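# Move cardboard box from floor tote onto counter

## Task

Find the cardboard box, which sits in one of three totes on the floor, lift it out and set it on the counter with nothing resting on it. When you finish, every other object must be inside an upright tote with no part sticking out past a tote's rim, and the robot must not have fallen or be left leaning.

## Robot and tools

ROBOT. A Hello Robot Stretch 3 with a single arm: a two-wheel differential base (0.33 m long, 0.34 m wide, rounded back), a lift carriage on a vertical mast, a telescoping arm that sticks out to the robot's RIGHT, a wrist with yaw, pitch and roll, and a five-finger hand. The base cannot strafe, so reaching further forward or back means driving. It pivots about the point between its drive wheels, 0.05 m behind the front edge. A pan/tilt head carries head_camera and nav_camera; wrist_camera sits behind the palm, looks along the fingers and rotates with wrist roll.

FRAMES. Base frame, in metres: origin on the floor midway between the drive wheels, x forward, y left, z up. hand_pose is reported in it, for a hand point 0.045 m in front of the palm whose +z runs along straight fingers, +y out of the palm, +x across the palm away from the thumb. The odometry frame is the base frame where the scene began; base_odometry only integrates wheel rotation (slip counts as motion), heading in rad, left positive.

move. One action per call. Arguments:
- base: an object holding exactly one key. translate_m is a relative drive in metres, -3 to 3, positive forward. rotate_rad is a relative turn in radians, -6.4 to 6.4, positive to the left. Both are offsets measured from the base position in the latest state report (or from wherever it is if a move was still running).
- joints: an object keyed by joint name, each value an absolute target. lift_m 0 to 1.1 m; arm_m 0 to 0.52 m of extension; wrist_yaw_rad -1.345 to 4.42 (0 = hand along the arm, positive swings toward the front); wrist_pitch_rad -1.57 to 0.451 (0 level, negative tips fingers down; sags about 0.05 near level); wrist_roll_rad -2.911 to 2.918 (2.62 palm down, -0.52 palm up); head_pan_rad -3.953 to 1.73 (0 forward, positive left, -1.57 along the arm); head_tilt_rad -1.53 to 0.419 (negative looks down). Hand motors hand_little, hand_ring, hand_middle, hand_index, hand_thumb_bend each -1 (curled) to +1 (straight); hand_thumb_turn -1 (opposite the fingers) to +1 (beside the palm). Settings hand_force_limit -1 to 1 (closing stops at roughly 0 N to 10 N fingertip force, 15 N for thumb motors) and hand_speed -0.96 to 1.
- speeds: per-key top speed (same keys plus translate_m, rotate_rad), capped at max pace. pace: "default" or "max". Default/max: drive 0.12/0.30 m/s, turn 0.76/1.90 rad/s, lift 0.11/0.15 m/s, arm 0.14/0.40 m/s. The base is slowed to 0.10 m/s and 0.63 rad/s unless lift_m < 0.30, arm_m < 0.03 and wrist_yaw_rad > 2.54.
- contact_limits: motor effort percent (1 to 100) at which a motion halts, put beside that motion's own command. arm_m takes one number (negative sense when retracting); lift_m takes {"down": n, "up": n}, a push percentage beyond free motion (under about 12 may trip with no contact); translate_m and rotate_rad only get a contact stop if you give one.
- servos: "reboot", sent on its own, re-enables servos that shut off.
- cameras: list of head_camera, nav_camera, wrist_camera or all. blocking: true (default) waits until everything rests; false returns in about 0.5 s while motion continues. A new move overrides only the joints it names.
Unknown keys make a call invalid; out-of-range numbers get it refused, and a refusal or an unrequested stop cancels the later robot calls in that reply.

Other tools: wait (seconds 0 to 10, cameras) returns state, earlier if motions finish; stop (cameras) brakes all running motions; zoom_image (camera, region [x0, y0, x1, y1] pixels, at most 504 by 504) enlarges part of the newest image; show_instructions shows the reference page; finished_scene ends the scene.

RESULTS. joint_positions; motor_effort in percent with the peak of the last action in brackets; base_status and joint_status per motion: done, moving, off_target (resting short and maybe still pushing), contact_stop (that joint goes slack), time_out, torque_fault, stopped. The move line gives done or the worst status. on_its_own describes things you did not command. hand_stopped_by lists six words for little, ring, middle, index, thumb_bend, thumb_turn (moving, target, force, stalled, fault); *_load_n give fingertip loads in N, positive when pushed open, near 0 when a grip is lost. lidar_m: 12 distances from the base origin, sector 1 straight ahead then counter-clockwise (4 left, 7 behind, 10 right), seen at 0.17 m height; "-" means nothing or too close. wrist_depth_mm and head_depth_mm: 7 by 7 median depths. base_tilt in degrees, forward and right positive. turned_by_imu beats turned_by_wheels when they disagree by over 0.15. The pictures line names image order. head_camera images arrive rotated: turn them a quarter clockwise; nav_camera a quarter counter-clockwise.

HAND. With the thumb turned fully in front, the hand wraps objects about 0.035 to 0.065 m thick. A finger motor moves only when its target changes, locking at the target or at hand_force_limit. Close at hand_speed -0.94 or slower for a soft grip. To squeeze harder raise the limit and send a more closed target; to loosen send a more open one. At start, force limit is 0 and speed -0.8.

CAUTIONS. Before folding the wrist over the base (yaw to 3.0) or unfolding it, have lift_m 0.32 to 0.95, pitch -0.4, roll near 0. With yaw below -0.4 keep pitch at -0.5 or lower. Pushing the arm into something rigid with the hand above about 0.45 m, or driving while the hand is caught, can topple the robot; if base_tilt leans, back the hand off. Wrist and head never stop on contact and their servos shut off after sustained strain. Do not drop objects from height, slam into fixed or heavy things, or release anything while it is moving.

Each tool is called after ">>>" as name(argument=value, ...) on one line, values as JSON.

Reference images:

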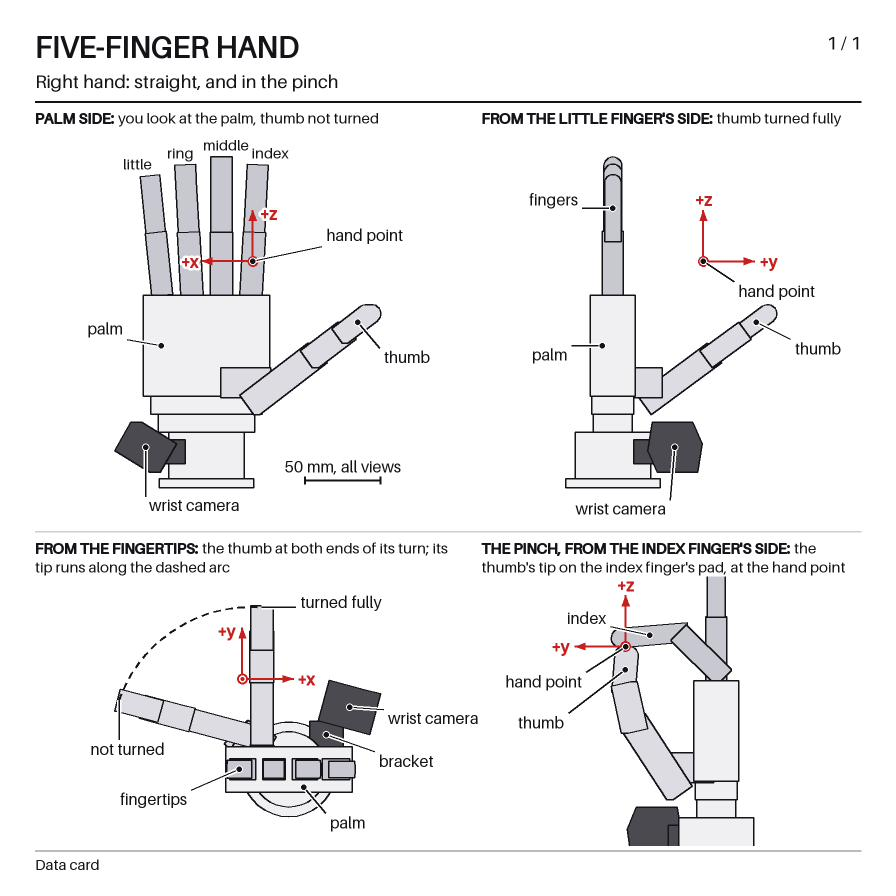

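## Session

>>> move()

Scene clock: 0.00 s.
base_odometry: x=+0.000 y=+0.000 heading=+0.000
turned_by_wheels: +0.000
turned_by_imu: +0.000
base_tilt: forward=+2.1 right=+0.6
lidar_m: 1.36 1.49 1.16 1.13 1.19 1.35 2.37 2.48 2.53 2.32 2.46 1.77
head_depth_mm: 1771 1768 1764 1785 1799 1284 1821 / 1765 1774 1761 1800 1810 1293 1811 / 1768 1777 1791 1804 1799 1309 1817 / 1781 1780 1786 1802 1815 1325 1349 / 1785 1782 1804 1808 1812 1335 1835 / 1772 1800 1806 1805 1829 1832 1849 / 1789 1804 1810 1826 1809 1846 1847
base_status: not commanded
joint_positions: lift_m=+0.333 arm_m=+0.003 wrist_yaw_rad=+2.857 wrist_pitch_rad=-0.396 wrist_roll_rad=+0.000 head_pan_rad=+0.000 head_tilt_rad=-0.002 hand_little=+1.000 hand_ring=+1.000 hand_middle=+1.000 hand_index=+1.000 hand_thumb_turn=+1.000 hand_thumb_bend=+1.000 hand_force_limit=+0.000 hand_speed=-0.800
joint_status: not commanded
measured_speeds: all 0
hand_stopped_by: target,target,target,target,target,target
little_load_n: 0.0
ring_load_n: 0.0
middle_load_n: 0.0
index_load_n: 0.0
thumb_bend_load_n: 0.0
thumb_turn_load_n: 0.0
motor_effort: left_wheel=-1.8 right_wheel=-0.4 lift_m=+23.2 arm_m=-3.5 wrist_yaw_rad=+0.8 wrist_pitch_rad=+6.2 wrist_roll_rad=+0.1 head_pan_rad=-0.2 head_tilt_rad=+3.3
hand_pose: x=+0.0999 y=+0.0648 z=+0.3863 quat_wxyz=(-0.066, +0.327, +0.766, +0.550) (m; base frame)
wrist_depth_mm: 133 - - - - - - / 138 - - - - - - / 145 908 - - - - 968 / 161 181 808 797 777 800 776 / 622 186 99 132 654 642 639 / 558 - 72 98 136 553 562 / 490 - 62 71 84 80 97
pictures: head_camera (sideways), nav_camera (sideways), wrist_camera

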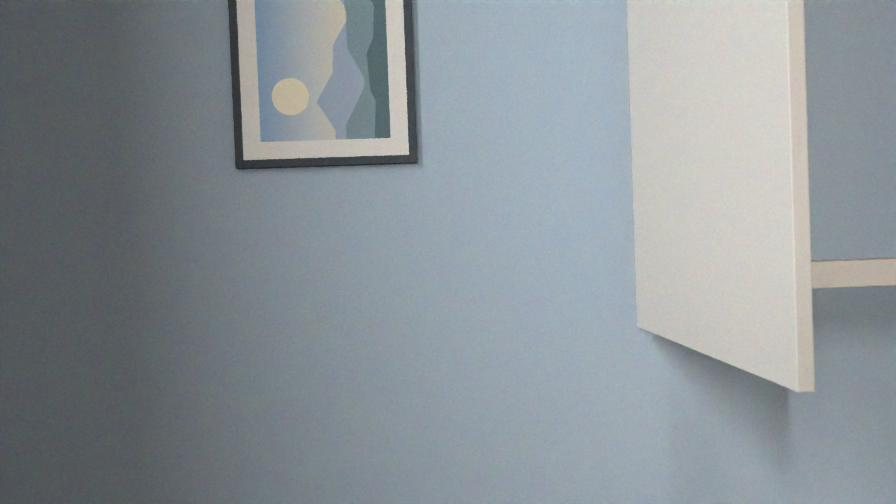

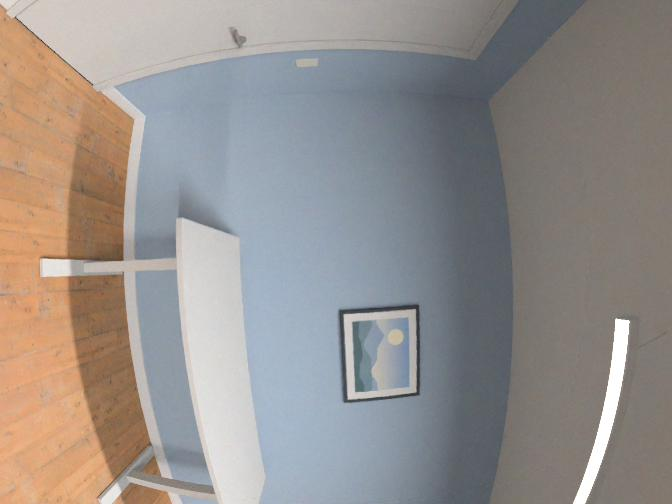

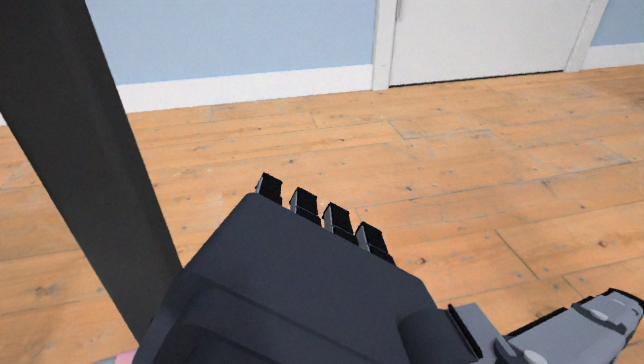

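>>> move(joints={"head_pan_rad": -0.8, "head_tilt_rad": -0.5}, pace="max", cameras=["head_camera","nav_camera"])

>>> move(joints={"head_pan_rad": -2.2, "head_tilt_rad": -0.5}, pace="max", cameras=["head_camera","nav_camera"])

>>> move(joints={"head_pan_rad": 1.5, "head_tilt_rad": -0.5}, pace="max", cameras=["head_camera","nav_camera"])

Scene clock: 4.20 s.
move: done
base_odometry: x=+0.000 y=+0.000 heading=+0.000
turned_by_wheels: +0.000
turned_by_imu: +0.001
base_tilt: forward=+2.0 right=+0.5
lidar_m: 1.36 1.49 1.15 1.13 1.19 1.36 2.37 2.48 2.54 2.32 2.47 1.78
head_depth_mm: 2542 2765 2931 2572 1969 1604 1344 / 2735 2939 3202 2594 1982 1606 1341 / 2557 2824 3103 2617 1980 1606 1347 / 2329 2494 2684 2615 2000 1607 1351 / 2103 2254 1637 2409 2005 1605 1352 / 1955 2063 1528 2358 2011 1623 1349 / 1799 1917 1428 2217 2009 1626 1359
base_status: not commanded
joint_positions: lift_m=+0.333 arm_m=+0.003 wrist_yaw_rad=+2.857 wrist_pitch_rad=-0.396 wrist_roll_rad=+0.000 head_pan_rad=-0.821 head_tilt_rad=-0.501 hand_little=+1.000 hand_ring=+1.000 hand_middle=+1.000 hand_index=+1.000 hand_thumb_turn=+1.000 hand_thumb_bend=+1.000 hand_force_limit=+0.000 hand_speed=-0.800
joint_status: all done
measured_speeds: all 0
hand_stopped_by: target,target,target,target,target,target
little_load_n: 0.0
ring_load_n: 0.0
middle_load_n: 0.0
index_load_n: 0.0
thumb_bend_load_n: 0.0
thumb_turn_load_n: 0.0
motor_effort: left_wheel=-1.9(2.4) right_wheel=-0.3(0.5) lift_m=+22.4(22.8) arm_m=-9.7(9.9) wrist_yaw_rad=+0.8(2.0) wrist_pitch_rad=+6.0(6.5) wrist_roll_rad=+0.1(0.2) head_pan_rad=-0.1(4.9) head_tilt_rad=-3.5(4.3)
hand_pose: x=+0.0999 y=+0.0648 z=+0.3863 quat_wxyz=(-0.066, +0.327, +0.766, +0.550) (m; base frame)
wrist_depth_mm: 133 - - - - - - / 138 - - - - - - / 145 899 - - - - 974 / 160 181 812 797 790 770 752 / 618 186 99 132 642 650 647 / 565 - 72 98 137 562 567 / 490 - 62 71 84 80 96
pictures: head_camera (sideways), nav_camera (sideways)
camera_calibration:
head_camera: T_world_to_cam=[[-0.327024, 0.396293, -0.857908, 1.13512], [0.765221, 0.643742, 0.00567097, -0.00983624], [0.554519, -0.654635, -0.513771, 0.624255], [0, 0, 0, 1]] pos_world=[0.0325769, -0.0348493, 1.29461]
nav_camera: T_world_to_cam=[[0.263322, -0.358609, 0.895578, -1.11893], [-0.759537, -0.649427, -0.0367223, 0.106689], [0.594782, -0.670555, -0.443386, 0.529965], [0, 0, 0, 1]] pos_world=[0.0604604, 0.0233972, 1.24099]

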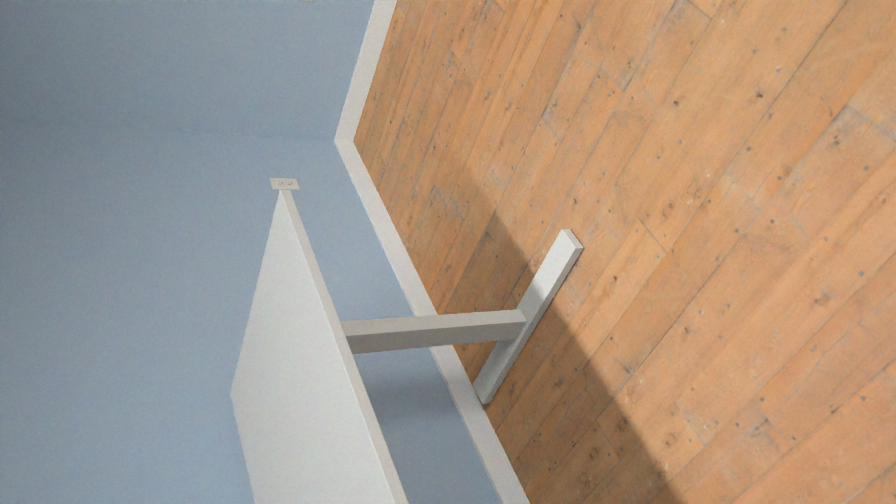

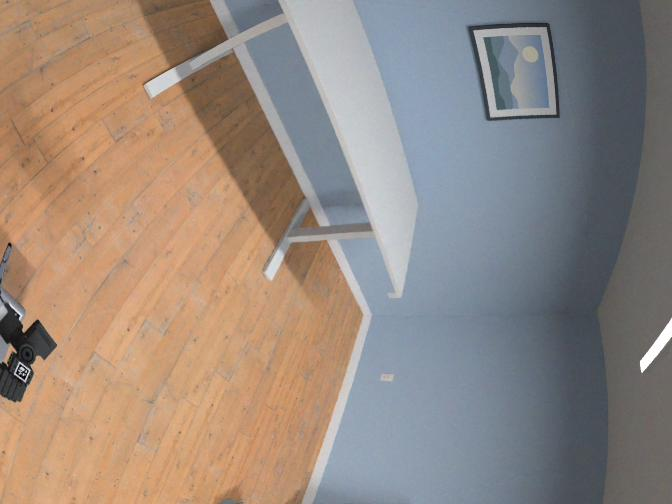

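Scene clock: 6.33 s.
move: done
base_odometry: x=+0.000 y=+0.000 heading=+0.000
turned_by_wheels: +0.000
turned_by_imu: +0.001
base_tilt: forward=+2.0 right=+0.7
lidar_m: 1.36 1.50 1.15 1.13 1.19 1.36 2.37 2.48 2.53 2.32 2.46 1.77
head_depth_mm: 3262 2737 2879 2570 1967 1600 1340 / 3318 3643 3777 2509 1943 1598 1346 / 3086 3384 3572 2610 1925 1617 1345 / 2867 3124 3370 2605 1992 1604 1347 / 2710 2902 3105 2632 1985 1610 1350 / 2539 2695 2857 2620 2001 1611 1354 / 2397 2515 2706 2546 1945 1619 1356
base_status: not commanded
joint_positions: lift_m=+0.333 arm_m=+0.003 wrist_yaw_rad=+2.857 wrist_pitch_rad=-0.396 wrist_roll_rad=+0.000 head_pan_rad=-2.210 head_tilt_rad=-0.501 hand_little=+1.000 hand_ring=+1.000 hand_middle=+1.000 hand_index=+1.000 hand_thumb_turn=+1.000 hand_thumb_bend=+1.000 hand_force_limit=+0.000 hand_speed=-0.800
joint_status: all done
measured_speeds: translate_m=+0.000 rotate_rad=+0.000 lift_m=+0.000 arm_m=+0.000 wrist_yaw_rad=+0.000 wrist_pitch_rad=+0.000 wrist_roll_rad=+0.000 head_pan_rad=+0.024 head_tilt_rad=+0.000
hand_stopped_by: target,target,target,target,target,target
little_load_n: 0.0
ring_load_n: 0.0
middle_load_n: 0.0
index_load_n: 0.0
thumb_bend_load_n: 0.0
thumb_turn_load_n: 0.0
motor_effort: left_wheel=-2.3(2.4) right_wheel=-0.3(0.7) lift_m=+22.6(22.8) arm_m=-13.6(13.6) wrist_yaw_rad=+0.6(1.9) wrist_pitch_rad=+6.1(6.5) wrist_roll_rad=+0.0(0.2) head_pan_rad=+3.0(6.4) head_tilt_rad=-2.1(4.4)
hand_pose: x=+0.0999 y=+0.0648 z=+0.3863 quat_wxyz=(-0.066, +0.327, +0.766, +0.550) (m; base frame)
wrist_depth_mm: 133 - - - - - - / 138 - - - - - - / 145 898 - - - - 989 / 160 181 816 803 770 763 782 / 608 187 99 132 641 634 640 / 564 - 72 98 136 550 558 / 487 - 62 71 84 80 96
pictures: head_camera (sideways), nav_camera (sideways)
camera_calibration:
head_camera: T_world_to_cam=[[0.330556, 0.393412, -0.857881, 1.13106], [0.771678, -0.635988, 0.00568575, -0.00997309], [-0.543366, -0.663887, -0.513817, 0.631036], [0, 0, 0, 1]] pos_world=[-0.0233002, -0.0323788, 1.29461]
nav_camera: T_world_to_cam=[[-0.305003, -0.324018, 0.895536, -1.11541], [-0.776272, 0.629329, -0.0366836, 0.10673], [-0.551701, -0.706369, -0.443474, 0.537075], [0, 0, 0, 1]] pos_world=[0.0389516, -0.0492091, 1.24099]

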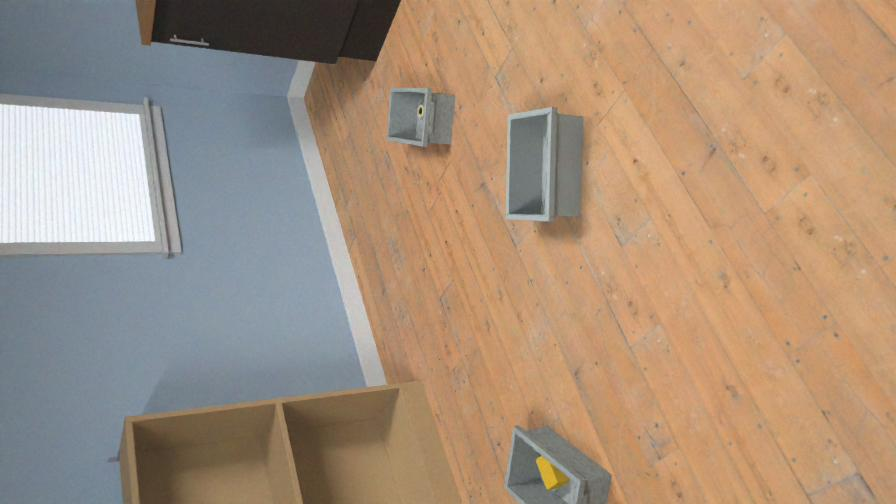

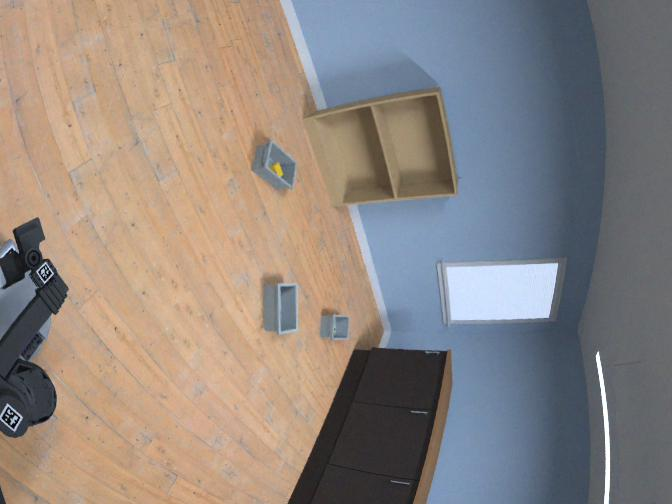

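Scene clock: 9.30 s.
move: done
base_odometry: x=+0.000 y=+0.000 heading=+0.000
turned_by_wheels: +0.000
turned_by_imu: +0.001
base_tilt: forward=+2.1 right=+0.6
lidar_m: 1.36 1.49 1.16 1.13 1.19 1.35 2.37 2.48 2.53 2.32 2.46 1.77
head_depth_mm: 974 1060 1162 1270 1416 1553 1341 / 969 1056 1152 1277 1434 1561 1336 / 965 1047 1152 1270 1423 1562 1345 / 959 1045 1140 1265 1407 1543 1348 / 958 1040 1139 1255 1406 1527 1353 / 950 1035 1132 1253 1397 1523 1351 / 949 1028 1125 1243 1394 1530 1354
base_status: not commanded
joint_positions: lift_m=+0.333 arm_m=+0.003 wrist_yaw_rad=+2.857 wrist_pitch_rad=-0.396 wrist_roll_rad=+0.000 head_pan_rad=+1.510 head_tilt_rad=-0.501 hand_little=+1.000 hand_ring=+1.000 hand_middle=+1.000 hand_index=+1.000 hand_thumb_turn=+1.000 hand_thumb_bend=+1.000 hand_force_limit=+0.000 hand_speed=-0.800
joint_status: all done
measured_speeds: translate_m=+0.000 rotate_rad=+0.000 lift_m=+0.000 arm_m=+0.000 wrist_yaw_rad=+0.000 wrist_pitch_rad=+0.000 wrist_roll_rad=+0.000 head_pan_rad=-0.024 head_tilt_rad=+0.000
hand_stopped_by: target,target,target,target,target,target
little_load_n: 0.0
ring_load_n: 0.0
middle_load_n: 0.0
index_load_n: 0.0
thumb_bend_load_n: 0.0
thumb_turn_load_n: 0.0
motor_effort: left_wheel=-2.0(2.6) right_wheel=-0.4(0.6) lift_m=+22.6(22.8) arm_m=-18.4(18.4) wrist_yaw_rad=+1.0(2.0) wrist_pitch_rad=+5.9(6.6) wrist_roll_rad=+0.0(0.2) head_pan_rad=-2.8(5.9) head_tilt_rad=-0.1(4.5)
hand_pose: x=+0.0999 y=+0.0648 z=+0.3863 quat_wxyz=(-0.066, +0.327, +0.766, +0.550) (m; base frame)
wrist_depth_mm: 133 - - - - - - / 139 - - - - - - / 145 880 - - - - 976 / 160 180 827 782 799 784 766 / 619 187 99 131 640 656 636 / 564 - 72 98 137 541 562 / 486 - 62 71 84 80 97
pictures: head_camera (sideways), nav_camera (sideways)
camera_calibration:
head_camera: T_world_to_cam=[[-0.0617143, -0.510139, -0.857875, 1.13348], [-0.99384, 0.110682, 0.00567804, 0.000801195], [0.0920546, 0.852941, -0.513827, 0.627121], [0, 0, 0, 1]] pos_world=[0.0130187, 0.0432454, 1.29461]
nav_camera: T_world_to_cam=[[0.0783001, 0.438038, 0.89554, -1.11775], [0.994048, -0.102554, -0.0367507, 0.095976], [0.0757427, 0.893088, -0.443461, 0.533237], [0, 0, 0, 1]] pos_world=[-0.0482736, 0.023233, 1.24099]

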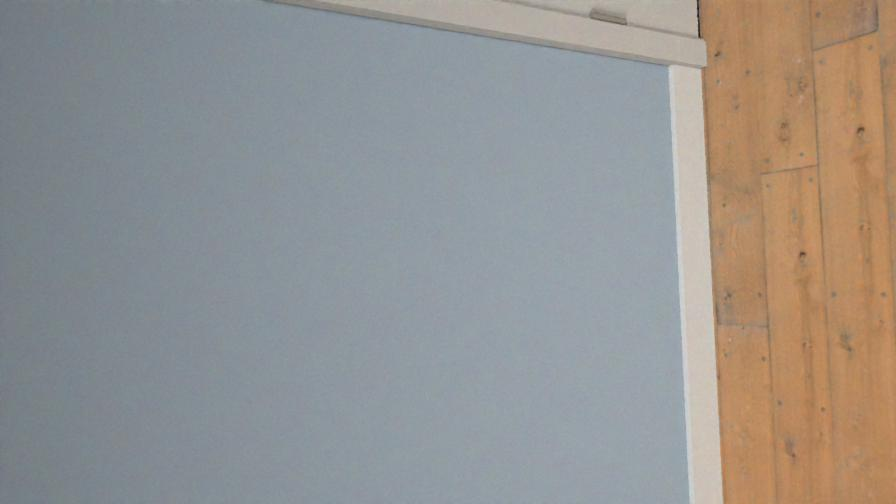

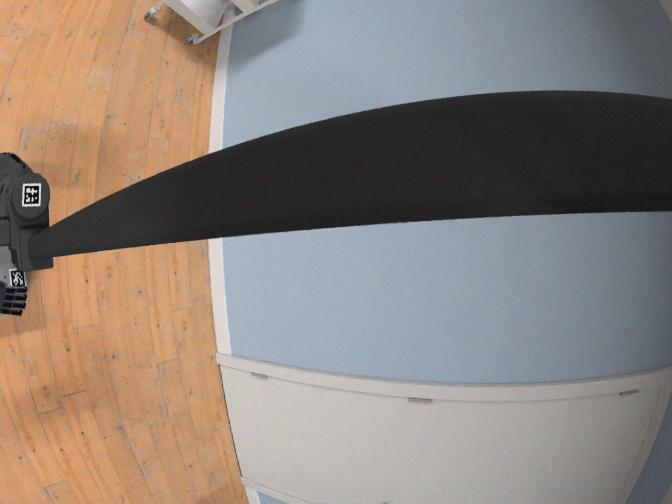

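>>> move(joints={"head_pan_rad": -3.3, "head_tilt_rad": -0.4}, pace="max", cameras=["head_camera","nav_camera"])

>>> move(joints={"head_pan_rad": -1.9, "head_tilt_rad": -0.6}, pace="max", cameras=["head_camera","nav_camera"])

Scene clock: 15.57 s.
move: done
base_odometry: x=+0.000 y=+0.000 heading=+0.000
turned_by_wheels: +0.000
turned_by_imu: +0.002
base_tilt: forward=+2.0 right=+0.6
lidar_m: 1.37 1.50 1.15 1.13 1.19 1.36 2.37 2.48 2.53 2.31 2.47 1.77
head_depth_mm: 2361 2475 2527 1729 1773 1705 1439 / 2686 2905 3103 3023 2086 1701 1447 / 2649 2843 3081 3193 2281 1770 1440 / 2629 2812 3009 3173 2303 1775 1452 / 2563 2774 2947 3106 2291 1784 1454 / 2541 2689 2320 2490 2312 1788 1451 / 2517 2681 2262 2441 2321 1783 1457
base_status: not commanded
joint_positions: lift_m=+0.333 arm_m=+0.003 wrist_yaw_rad=+2.857 wrist_pitch_rad=-0.396 wrist_roll_rad=+0.000 head_pan_rad=-3.310 head_tilt_rad=-0.400 hand_little=+1.000 hand_ring=+1.000 hand_middle=+1.000 hand_index=+1.000 hand_thumb_turn=+1.000 hand_thumb_bend=+1.000 hand_force_limit=+0.000 hand_speed=-0.800
joint_status: all done
measured_speeds: translate_m=+0.000 rotate_rad=+0.000 lift_m=+0.000 arm_m=+0.000 wrist_yaw_rad=+0.000 wrist_pitch_rad=+0.000 wrist_roll_rad=+0.000 head_pan_rad=+0.024 head_tilt_rad=+0.000
hand_stopped_by: target,target,target,target,target,target
little_load_n: 0.0
ring_load_n: 0.0
middle_load_n: 0.0
index_load_n: 0.0
thumb_bend_load_n: 0.0
thumb_turn_load_n: 0.0
motor_effort: left_wheel=-1.9(2.5) right_wheel=-0.1(0.6) lift_m=+22.8(23.0) arm_m=-19.4(20.0) wrist_yaw_rad=+1.5(1.9) wrist_pitch_rad=+6.0(6.5) wrist_roll_rad=+0.0(0.2) head_pan_rad=+3.7(6.4) head_tilt_rad=+6.8(8.0)
hand_pose: x=+0.0999 y=+0.0648 z=+0.3863 quat_wxyz=(-0.066, +0.327, +0.766, +0.550) (m; base frame)
wrist_depth_mm: 133 - - - - - - / 138 - - - - - - / 145 892 - - - - 980 / 160 180 825 788 760 781 765 / 604 186 99 132 651 643 644 / 564 - 72 98 137 551 569 / 496 - 62 71 84 80 96
pictures: head_camera (sideways), nav_camera (sideways)
camera_calibration:
head_camera: T_world_to_cam=[[0.412866, -0.101234, -0.905148, 1.19223], [-0.215918, -0.976353, 0.0107113, -0.0105178], [-0.884828, 0.191015, -0.424961, 0.517449], [0, 0, 0, 1]] pos_world=[-0.0366498, 0.0115851, 1.29916]
nav_camera: T_world_to_cam=[[-0.336026, 0.109387, 0.935479, -1.16736], [0.204776, 0.977958, -0.0407987, 0.106062], [-0.919322, 0.177854, -0.351019, 0.418988], [0, 0, 0, 1]] pos_world=[-0.0287956, -0.050549, 1.24344]

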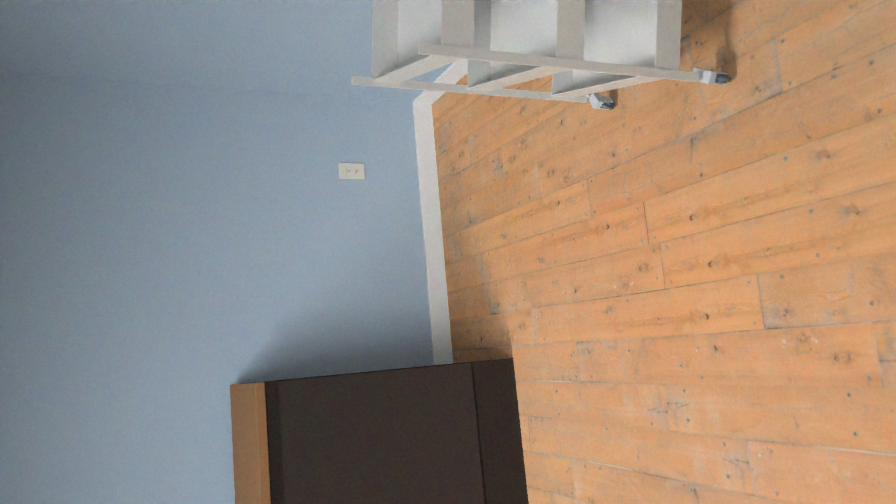

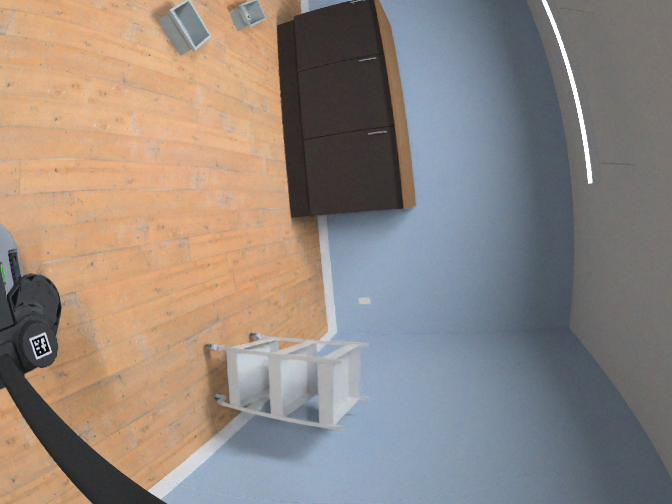

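Scene clock: 16.57 s.
move: done
base_odometry: x=+0.000 y=+0.000 heading=+0.000
turned_by_wheels: +0.000
turned_by_imu: +0.000
base_tilt: forward=+2.1 right=+0.8
lidar_m: 1.36 1.49 1.15 1.13 1.19 1.35 2.37 2.48 2.54 2.32 2.46 1.77
head_depth_mm: 2647 2965 2989 2246 1790 1485 1267 / 2550 2853 3010 2247 1779 1489 1270 / 2409 2576 2756 2246 1787 1489 1274 / 2372 2555 2783 2152 1800 1489 1273 / 2292 2494 2696 2174 1792 1490 1277 / 2257 2464 2740 2253 1801 1495 1276 / 2247 2460 2667 2270 1804 1495 1282
base_status: not commanded
joint_positions: lift_m=+0.333 arm_m=+0.003 wrist_yaw_rad=+2.857 wrist_pitch_rad=-0.396 wrist_roll_rad=+0.000 head_pan_rad=-1.862 head_tilt_rad=-0.595 hand_little=+1.000 hand_ring=+1.000 hand_middle=+1.000 hand_index=+1.000 hand_thumb_turn=+1.000 hand_thumb_bend=+1.000 hand_force_limit=+0.000 hand_speed=-0.800
joint_status: all done
measured_speeds: all 0
hand_stopped_by: target,target,target,target,target,target
little_load_n: 0.0
ring_load_n: 0.0
middle_load_n: 0.0
index_load_n: 0.0
thumb_bend_load_n: 0.0
thumb_turn_load_n: 0.0
motor_effort: left_wheel=-1.5(2.5) right_wheel=-0.4(0.6) lift_m=+22.9(22.9) arm_m=-19.5(19.7) wrist_yaw_rad=+1.1(2.0) wrist_pitch_rad=+5.6(6.5) wrist_roll_rad=+0.1(0.2) head_pan_rad=-2.2(6.6) head_tilt_rad=-4.0(5.0)
hand_pose: x=+0.0999 y=+0.0648 z=+0.3863 quat_wxyz=(-0.066, +0.327, +0.766, +0.550) (m; base frame)
wrist_depth_mm: 132 - - - - - - / 139 - - - - - - / 145 904 - - - - 970 / 160 181 817 802 771 780 760 / 609 187 99 132 657 648 644 / 560 - 72 98 137 561 574 / 493 - 62 71 84 80 97
pictures: head_camera (sideways), nav_camera (sideways)
camera_calibration:
head_camera: T_world_to_cam=[[0.199426, 0.55762, -0.805785, 1.06401], [0.94204, -0.335499, 0.000975826, -0.0048789], [-0.269796, -0.759276, -0.592208, 0.731323], [0, 0, 0, 1]] pos_world=[-0.0102872, -0.039674, 1.29046]
nav_camera: T_world_to_cam=[[-0.200132, -0.487317, 0.849982, -1.05666], [-0.943241, 0.330504, -0.0326043, 0.102437], [-0.265034, -0.808263, -0.525802, 0.642429], [0, 0, 0, 1]] pos_world=[0.055416, -0.0295318, 1.23927]

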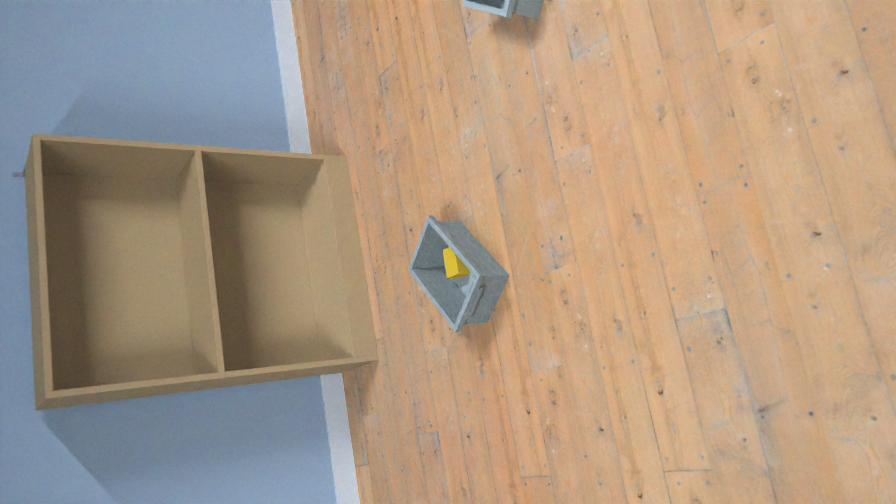

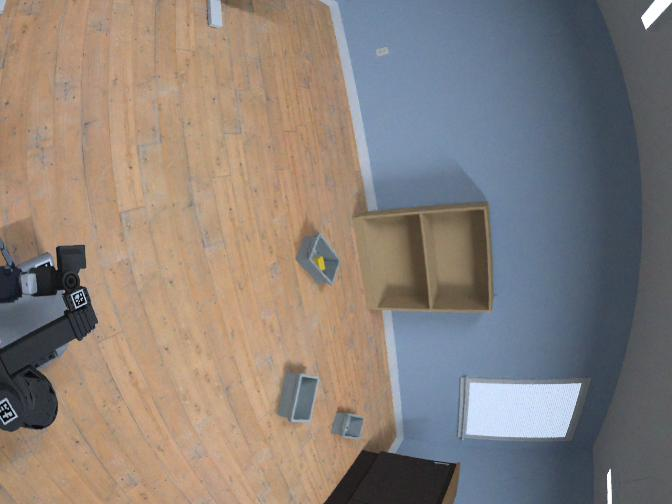

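>>> zoom_image(camera="head_camera", region=[390, 190, 530, 350])

>>> move(joints={"head_pan_rad": -2.4, "head_tilt_rad": -0.5}, pace="max", cameras=["head_camera"])

>>> zoom_image(camera="head_camera", region=[360, 140, 610, 390])

Scaled by 3.150 from the camera's 896x504 image, which has a finer 1280x720 frame.

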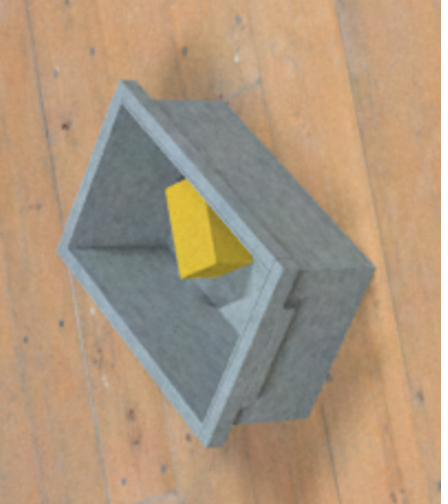

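Scene clock: 25.93 s.
move: done
base_odometry: x=+0.000 y=+0.000 heading=+0.000
turned_by_wheels: +0.000
turned_by_imu: +0.001
base_tilt: forward=+2.0 right=+0.6
lidar_m: 1.36 1.49 1.16 1.13 1.19 1.35 2.37 2.48 2.53 2.32 2.46 1.77
head_depth_mm: 2795 2380 2543 2556 1965 1589 1336 / 3032 2545 2742 2572 1976 1587 1336 / 3257 2703 3047 2563 1964 1595 1340 / 3444 3727 3718 2603 1919 1599 1340 / 3159 3410 3518 2589 1930 1612 1341 / 2926 3104 3274 2608 1985 1613 1354 / 2674 2832 3041 2626 1990 1606 1346
base_status: not commanded
joint_positions: lift_m=+0.333 arm_m=+0.003 wrist_yaw_rad=+2.857 wrist_pitch_rad=-0.396 wrist_roll_rad=+0.000 head_pan_rad=-2.416 head_tilt_rad=-0.508 hand_little=+1.000 hand_ring=+1.000 hand_middle=+1.000 hand_index=+1.000 hand_thumb_turn=+1.000 hand_thumb_bend=+1.000 hand_force_limit=+0.000 hand_speed=-0.800
joint_status: all done
measured_speeds: all 0
hand_stopped_by: target,target,target,target,target,target
little_load_n: 0.0
ring_load_n: 0.0
middle_load_n: 0.0
index_load_n: 0.0
thumb_bend_load_n: 0.0
thumb_turn_load_n: 0.0
motor_effort: left_wheel=-1.8(2.4) right_wheel=-0.2(0.6) lift_m=+23.0(23.1) arm_m=-19.5(19.5) wrist_yaw_rad=-0.5(1.8) wrist_pitch_rad=+5.6(6.5) wrist_roll_rad=+0.1(0.2) head_pan_rad=-0.4(5.5) head_tilt_rad=+6.4(6.7)
hand_pose: x=+0.0999 y=+0.0648 z=+0.3863 quat_wxyz=(-0.066, +0.327, +0.766, +0.550) (m; base frame)
wrist_depth_mm: 132 - - - - - - / 138 - - - - - - / 145 912 - - - - 957 / 161 181 820 767 782 755 765 / 625 186 99 132 650 638 643 / 563 - 72 98 137 547 568 / 486 - 62 71 84 80 97
pictures: head_camera (sideways)
camera_calibration:
head_camera: T_world_to_cam=[[0.408391, 0.321137, -0.854452, 1.12615], [0.625053, -0.780564, 0.0053817, -0.00867387], [-0.665226, -0.536275, -0.519503, 0.639163], [0, 0, 0, 1]] pos_world=[-0.0293002, -0.0256511, 1.29433]

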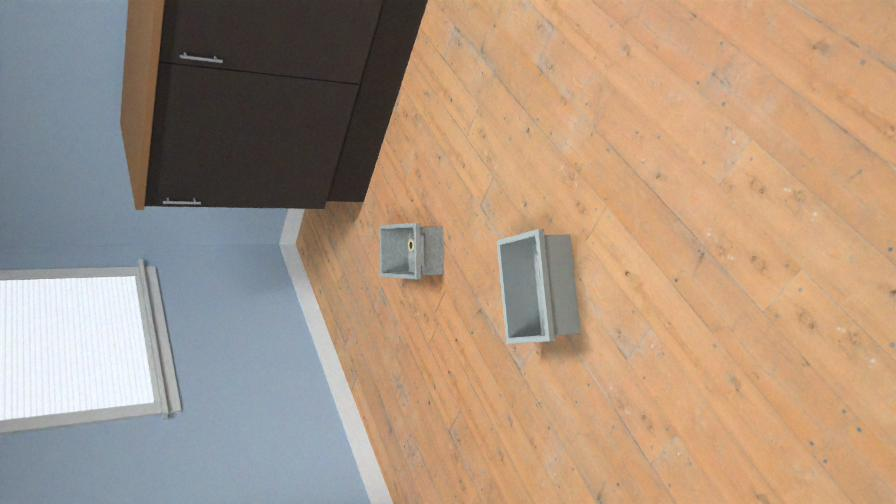

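Scaled by 2.016 from the camera's 896x504 image, which has a finer 1280x720 frame.

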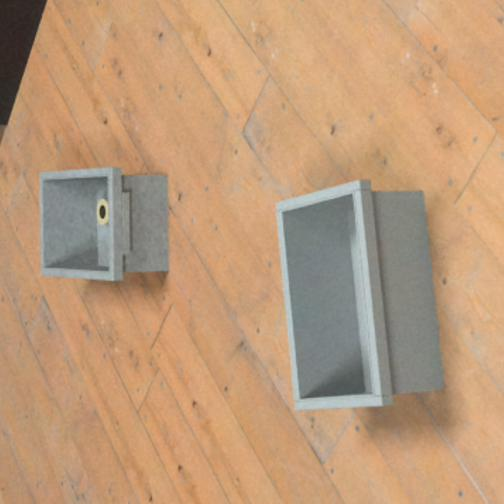

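>>> move(base={"rotate_rad": -2.6}, joints={"lift_m": 0.29, "head_pan_rad": 0.3, "head_tilt_rad": -0.8}, pace="max", cameras=[])

>>> move(base={"translate_m": 1.0}, pace="max", cameras=["head_camera","nav_camera"])

Scene clock: 37.30 s.
move: done
base_odometry: x=+0.000 y=+0.000 heading=-2.600
turned_by_wheels: -2.600
turned_by_imu: -2.612
base_tilt: forward=+2.1 right=+0.7
lidar_m: 2.51 2.53 2.32 1.78 1.77 1.37 1.43 1.15 1.13 1.21 1.35 2.37
head_depth_mm: 2484 2658 2127 1749 1508 1325 1171 / 3364 2647 2118 1759 1506 1324 1171 / 3319 2585 2045 1759 1509 1324 1173 / 3107 2650 2064 1764 1512 1317 1174 / 2973 2664 2130 1759 1507 1318 1177 / 2719 2643 2120 1765 1511 1320 1175 / 2525 2514 2053 1771 1513 1320 1174
base_status: done
joint_positions: lift_m=+0.290 arm_m=+0.003 wrist_yaw_rad=+2.857 wrist_pitch_rad=-0.397 wrist_roll_rad=+0.000 head_pan_rad=+0.307 head_tilt_rad=-0.800 hand_little=+1.000 hand_ring=+1.000 hand_middle=+1.000 hand_index=+1.000 hand_thumb_turn=+1.000 hand_thumb_bend=+1.000 hand_force_limit=+0.000 hand_speed=-0.800
joint_status: all done
measured_speeds: all 0
hand_stopped_by: target,target,target,target,target,target
little_load_n: 0.5
ring_load_n: 0.0
middle_load_n: 0.0
index_load_n: 0.0
thumb_bend_load_n: 0.0
thumb_turn_load_n: 0.0
motor_effort: left_wheel=+6.7(15.9) right_wheel=-6.3(15.1) lift_m=+38.1(38.1) arm_m=-19.3(20.2) wrist_yaw_rad=+0.9(2.2) wrist_pitch_rad=+6.6(6.7) wrist_roll_rad=+0.0(0.2) head_pan_rad=-3.3(6.1) head_tilt_rad=-4.6(7.9)
hand_pose: x=+0.0998 y=+0.0647 z=+0.3426 quat_wxyz=(-0.066, +0.327, +0.766, +0.549) (m; base frame)
wrist_depth_mm: 133 - - - - - - / 138 - - - - - - / 147 829 901 883 881 885 864 / 161 180 744 709 716 712 714 / 558 187 99 132 589 586 577 / 506 - 72 98 137 500 511 / 442 - 62 71 84 80 97
pictures: none
No camera images: "cameras" was empty.

Scene clock: 42.00 s.
move: done
base_odometry: x=-0.857 y=-0.516 heading=-2.600
turned_by_wheels: +0.000
turned_by_imu: +0.004
base_tilt: forward=+2.1 right=+0.6
lidar_m: 1.64 2.07 1.75 2.19 2.25 2.27 2.19 1.74 1.23 1.26 1.58 1.54
head_depth_mm: 1576 1742 1992 1752 1512 1322 1171 / 1749 1935 2104 1767 1513 1329 1171 / 2655 2672 2118 1763 1517 1318 1169 / 2461 2632 2134 1721 1510 1298 1173 / 2270 2469 2118 1771 1504 1289 1176 / 2135 2391 2118 1761 1504 1294 1172 / 1996 2214 2117 1763 1509 1322 1174
base_status: done
joint_positions: lift_m=+0.290 arm_m=+0.003 wrist_yaw_rad=+2.857 wrist_pitch_rad=-0.397 wrist_roll_rad=+0.000 head_pan_rad=+0.300 head_tilt_rad=-0.800 hand_little=+1.000 hand_ring=+1.000 hand_middle=+1.000 hand_index=+1.000 hand_thumb_turn=+1.000 hand_thumb_bend=+1.000 hand_force_limit=+0.000 hand_speed=-0.800
joint_status: not commanded
measured_speeds: all 0
hand_stopped_by: target,target,target,target,target,target
little_load_n: 0.0
ring_load_n: 0.0
middle_load_n: 0.0
index_load_n: 0.0
thumb_bend_load_n: 0.0
thumb_turn_load_n: 0.0
motor_effort: left_wheel=-1.8(13.0) right_wheel=+5.3(13.1) lift_m=+36.1(39.9) arm_m=-16.6(19.5) wrist_yaw_rad=+1.8(2.1) wrist_pitch_rad=+6.1(6.7) wrist_roll_rad=+0.1(0.2) head_pan_rad=-3.1(4.5) head_tilt_rad=-4.0(6.0)
hand_pose: x=+0.0998 y=+0.0647 z=+0.3426 quat_wxyz=(-0.066, +0.327, +0.766, +0.549) (m; base frame)
wrist_depth_mm: 133 - - - - - - / 138 - - - - - - / 146 831 899 908 880 886 903 / 161 181 753 701 702 654 555 / 555 187 99 132 597 585 548 / 510 - 72 98 137 499 513 / 444 - 62 71 84 80 96
pictures: head_camera (sideways), nav_camera (sideways)
camera_calibration:
head_camera: T_world_to_cam=[[-0.719071, -0.190302, -0.668373, 0.890441], [-0.247687, 0.968795, -0.00936426, 0.0158928], [0.649298, 0.158814, -0.743768, 0.922847], [0, 0, 0, 1]] pos_world=[0.0450239, 0.00749493, 1.28168]
nav_camera: T_world_to_cam=[[0.671051, 0.153543, 0.725338, -0.899507], [0.246231, -0.968945, -0.0226919, 0.082215], [0.699328, 0.193828, -0.688019, 0.847642], [0, 0, 0, 1]] pos_world=[-0.00940824, 0.0534778, 1.23751]

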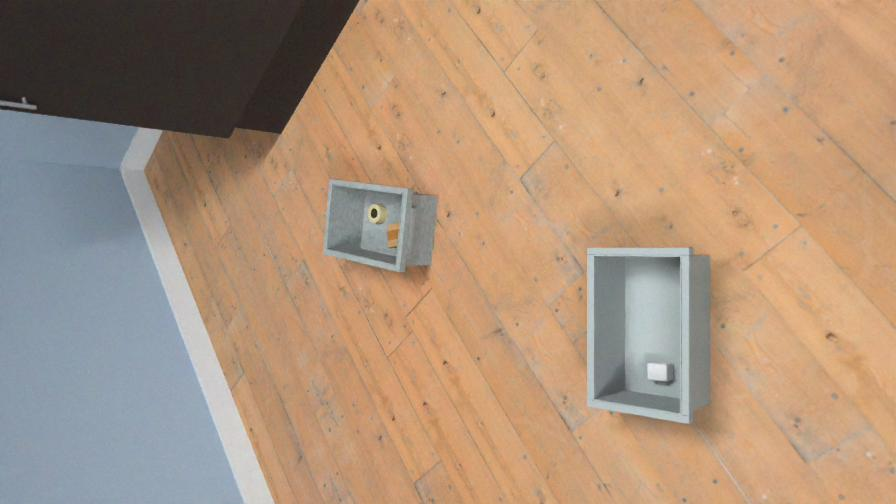

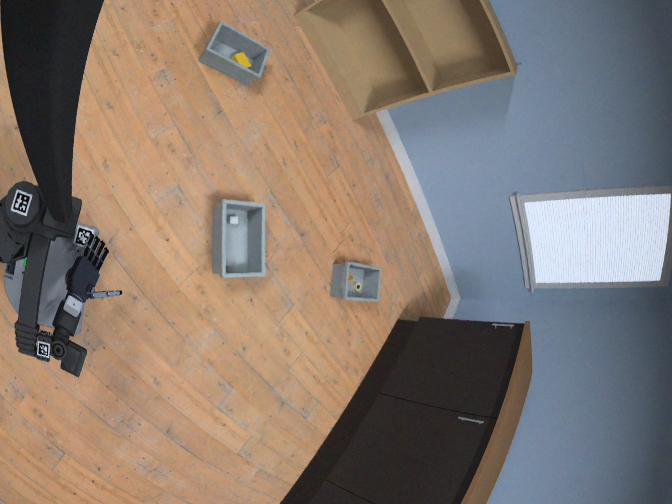

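>>> zoom_image(camera="head_camera", region=[310, 160, 460, 290])

>>> zoom_image(camera="head_camera", region=[570, 230, 730, 440])

>>> zoom_image(camera="nav_camera", region=[190, 10, 290, 100])

Scaled by 3.360 from the camera's 896x504 image, which has a finer 1280x720 frame.

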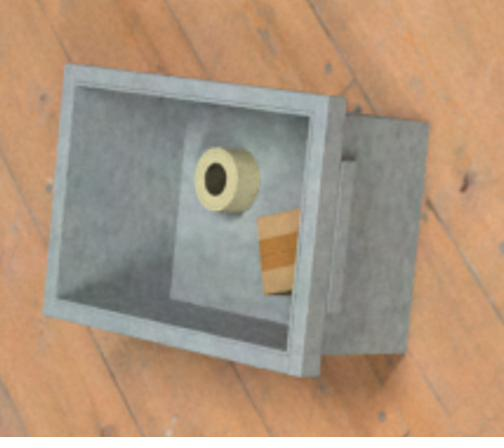

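Scaled by 2.400 from the camera's 896x504 image, which has a finer 1280x720 frame.

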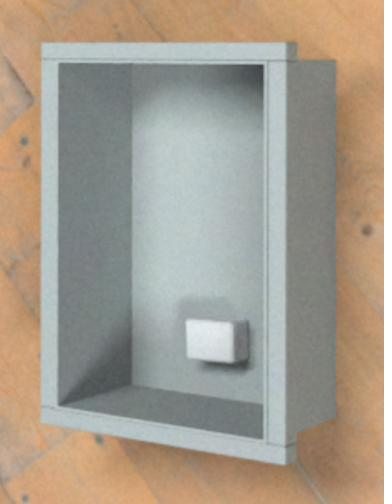

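Scaled by 5.040 from the camera's 672x504 image, which has a finer 792x594 frame.

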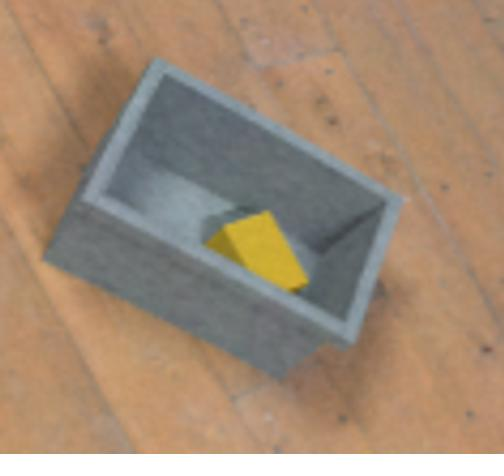

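>>> move(base={"rotate_rad": -0.31}, pace="max", cameras=[])

>>> move(base={"translate_m": 1.02}, pace="max", cameras=[])

>>> move(base={"rotate_rad": 2.91}, joints={"head_pan_rad": -1.57, "head_tilt_rad": -1.0}, pace="max", cameras=["head_camera", "nav_camera"])

Scene clock: 83.10 s.
move: done
base_odometry: x=-0.857 y=-0.516 heading=-2.909
turned_by_wheels: -0.310
turned_by_imu: -0.310
base_tilt: forward=+2.1 right=+0.6
lidar_m: 1.55 1.82 1.74 1.81 2.45 2.26 2.27 1.92 1.71 1.23 1.52 1.55
head_depth_mm: 1364 1531 1718 1765 1505 1322 1177 / 1433 1615 1917 1761 1517 1320 1173 / 1511 1716 2008 1761 1524 1323 1170 / 1608 1830 2050 1761 1508 1318 1174 / 1711 1996 2119 1757 1515 1320 1174 / 2607 2649 2146 1722 1514 1271 1169 / 2446 2549 2115 1765 1506 1299 1171
base_status: done
joint_positions: lift_m=+0.290 arm_m=+0.003 wrist_yaw_rad=+2.857 wrist_pitch_rad=-0.397 wrist_roll_rad=+0.000 head_pan_rad=+0.300 head_tilt_rad=-0.800 hand_little=+1.000 hand_ring=+1.000 hand_middle=+1.000 hand_index=+1.000 hand_thumb_turn=+1.000 hand_thumb_bend=+1.000 hand_force_limit=+0.000 hand_speed=-0.800
joint_status: not commanded
measured_speeds: all 0
hand_stopped_by: target,target,target,target,target,target
little_load_n: 0.0
ring_load_n: 0.0
middle_load_n: 0.0
index_load_n: 0.0
thumb_bend_load_n: 0.0
thumb_turn_load_n: 0.0
motor_effort: left_wheel=+7.5(14.3) right_wheel=-6.9(14.9) lift_m=+32.4(33.4) arm_m=-14.8(15.2) wrist_yaw_rad=+0.0(1.9) wrist_pitch_rad=+6.1(6.7) wrist_roll_rad=+0.1(0.3) head_pan_rad=-3.6(4.5) head_tilt_rad=-2.6(4.2)
hand_pose: x=+0.0998 y=+0.0647 z=+0.3426 quat_wxyz=(-0.066, +0.327, +0.766, +0.549) (m; base frame)
wrist_depth_mm: 133 - - - - - - / 138 - - - - - - / 146 818 912 895 810 - 876 / 161 181 752 717 678 624 696 / 562 186 99 132 586 584 577 / 509 - 72 98 137 504 509 / 444 - 62 71 84 80 96
pictures: none
No camera images: "cameras" was empty.

Scene clock: 87.87 s.
move: done
base_odometry: x=-1.849 y=-0.750 heading=-2.910
turned_by_wheels: +0.000
turned_by_imu: +0.003
base_tilt: forward=+2.1 right=+0.7
lidar_m: 0.57 0.68 1.72 1.60 2.01 3.14 3.28 2.28 1.57 2.04 0.65 0.57
head_depth_mm: 904 679 560 646 763 931 1171 / 905 680 595 699 836 1043 1168 / 909 680 642 756 923 1263 1179 / 908 679 685 827 1030 1324 1176 / 909 679 748 915 1158 1313 1175 / 908 707 819 1018 1421 1318 1171 / 907 755 900 1146 1504 1324 1172
base_status: done
joint_positions: lift_m=+0.290 arm_m=+0.003 wrist_yaw_rad=+2.857 wrist_pitch_rad=-0.397 wrist_roll_rad=+0.000 head_pan_rad=+0.300 head_tilt_rad=-0.800 hand_little=+1.000 hand_ring=+1.000 hand_middle=+1.000 hand_index=+1.000 hand_thumb_turn=+1.000 hand_thumb_bend=+1.000 hand_force_limit=+0.000 hand_speed=-0.800
joint_status: not commanded
measured_speeds: all 0
hand_stopped_by: target,target,target,target,target,target
little_load_n: 0.0
ring_load_n: 0.0
middle_load_n: 0.0
index_load_n: 0.0
thumb_bend_load_n: 0.0
thumb_turn_load_n: 0.0
motor_effort: left_wheel=-0.4(14.3) right_wheel=+2.9(13.0) lift_m=+28.1(32.4) arm_m=-15.4(15.7) wrist_yaw_rad=+1.6(2.2) wrist_pitch_rad=+6.3(6.8) wrist_roll_rad=+0.1(0.3) head_pan_rad=-2.4(4.2) head_tilt_rad=-2.4(4.0)
hand_pose: x=+0.0998 y=+0.0647 z=+0.3426 quat_wxyz=(-0.066, +0.327, +0.766, +0.549) (m; base frame)
wrist_depth_mm: 132 - - - - - - / 139 - - - - - - / 146 815 913 682 840 879 - / 161 180 738 712 722 706 675 / 558 186 99 132 589 584 579 / 511 - 72 98 137 506 517 / 444 - 62 71 84 80 96
pictures: none
No camera images: "cameras" was empty.

Scene clock: 90.70 s.
move: done
base_odometry: x=-1.849 y=-0.750 heading=+0.000
turned_by_wheels: +2.910
turned_by_imu: +2.926
base_tilt: forward=+2.1 right=+0.6
lidar_m: 3.28 2.72 1.57 1.57 0.79 0.60 0.58 0.61 0.85 1.72 1.60 2.59
head_depth_mm: 1740 1898 1695 1508 1354 1234 1130 / 1737 1903 1694 1505 1354 1234 989 / 1751 1906 1681 1459 1352 1232 708 / 1736 1911 1696 1463 1348 1233 770 / 1741 1908 1692 1470 1351 1228 1130 / 1746 1901 1680 1493 1352 1232 1124 / 1742 1909 1690 1499 1349 1226 1125
base_status: done
joint_positions: lift_m=+0.290 arm_m=+0.003 wrist_yaw_rad=+2.857 wrist_pitch_rad=-0.397 wrist_roll_rad=+0.000 head_pan_rad=-1.575 head_tilt_rad=-1.000 hand_little=+1.000 hand_ring=+1.000 hand_middle=+1.000 hand_index=+1.000 hand_thumb_turn=+1.000 hand_thumb_bend=+1.000 hand_force_limit=+0.000 hand_speed=-0.800
joint_status: all done
measured_speeds: all 0
hand_stopped_by: target,target,target,target,target,target
little_load_n: 0.0
ring_load_n: 0.0
middle_load_n: 0.0
index_load_n: 0.0
thumb_bend_load_n: 0.0
thumb_turn_load_n: 0.0
motor_effort: left_wheel=-9.8(16.1) right_wheel=+8.0(15.3) lift_m=+25.6(28.2) arm_m=-19.1(20.0) wrist_yaw_rad=+0.9(2.3) wrist_pitch_rad=+6.2(6.7) wrist_roll_rad=+0.1(0.2) head_pan_rad=+3.4(5.2) head_tilt_rad=-6.2(8.9)
hand_pose: x=+0.0998 y=+0.0647 z=+0.3426 quat_wxyz=(-0.066, +0.327, +0.766, +0.549) (m; base frame)
wrist_depth_mm: 132 - - - - - - / 138 - - - - - - / 146 818 877 877 888 870 865 / 160 180 743 709 711 706 701 / 554 188 99 132 587 600 589 / 507 - 72 98 136 500 508 / 444 - 62 71 84 80 96
pictures: head_camera (sideways), nav_camera (sideways)
camera_calibration:
head_camera: T_world_to_cam=[[0.0340422, 0.860867, -0.50769, 0.676506], [0.998535, -0.0506751, -0.0189726, 0.0207426], [-0.0420602, -0.5063, -0.861331, 1.07992], [0, 0, 0, 1]] pos_world=[0.00167961, -0.0345677, 1.27402]
nav_camera: T_world_to_cam=[[-0.0547951, -0.816514, 0.574719, -0.698829], [-0.998216, 0.0584556, -0.0121232, 0.0760873], [-0.0236968, -0.574358, -0.818261, 1.02132], [0, 0, 0, 1]] pos_world=[0.0618613, 0.0115531, 1.23826]

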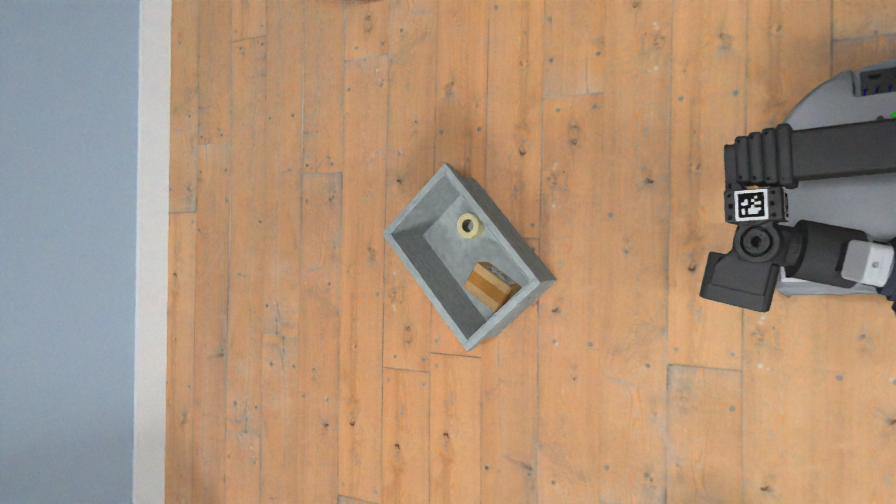

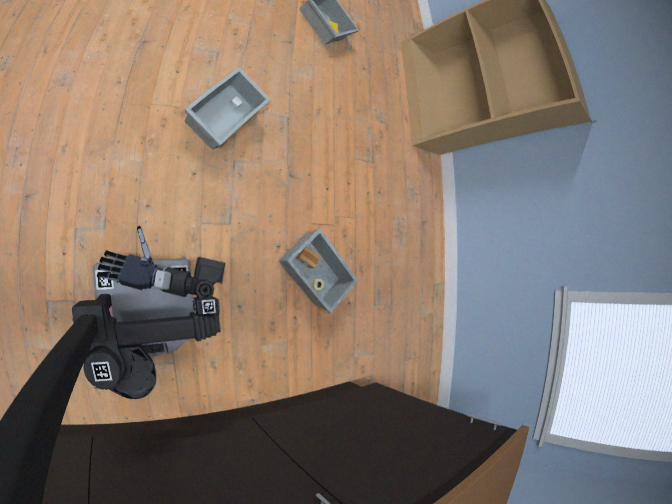

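>>> zoom_image(camera="head_camera", region=[370, 150, 570, 360])

Scaled by 2.400 from the camera's 896x504 image, which has a finer 1280x720 frame.

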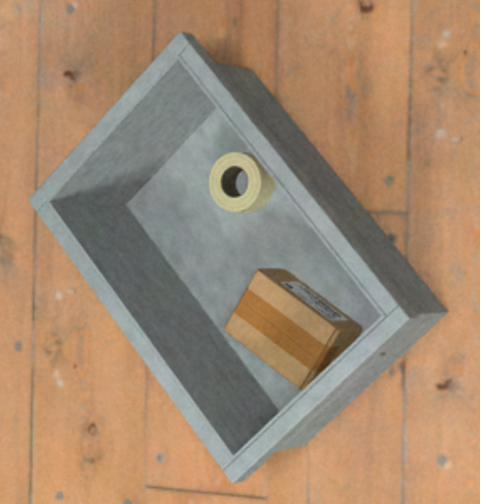

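>>> zoom_image(camera="head_camera", region=[450, 250, 540, 330])

Scaled by 5.600 from the camera's 896x504 image, which has a finer 1280x720 frame.

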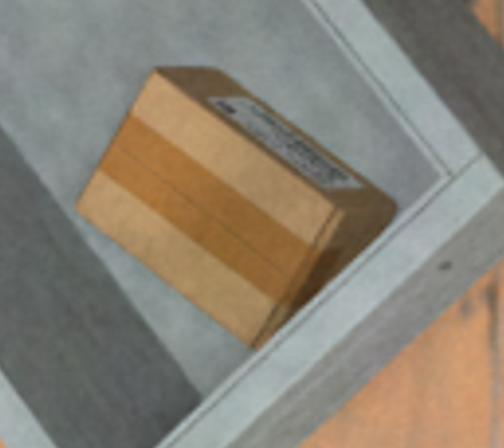

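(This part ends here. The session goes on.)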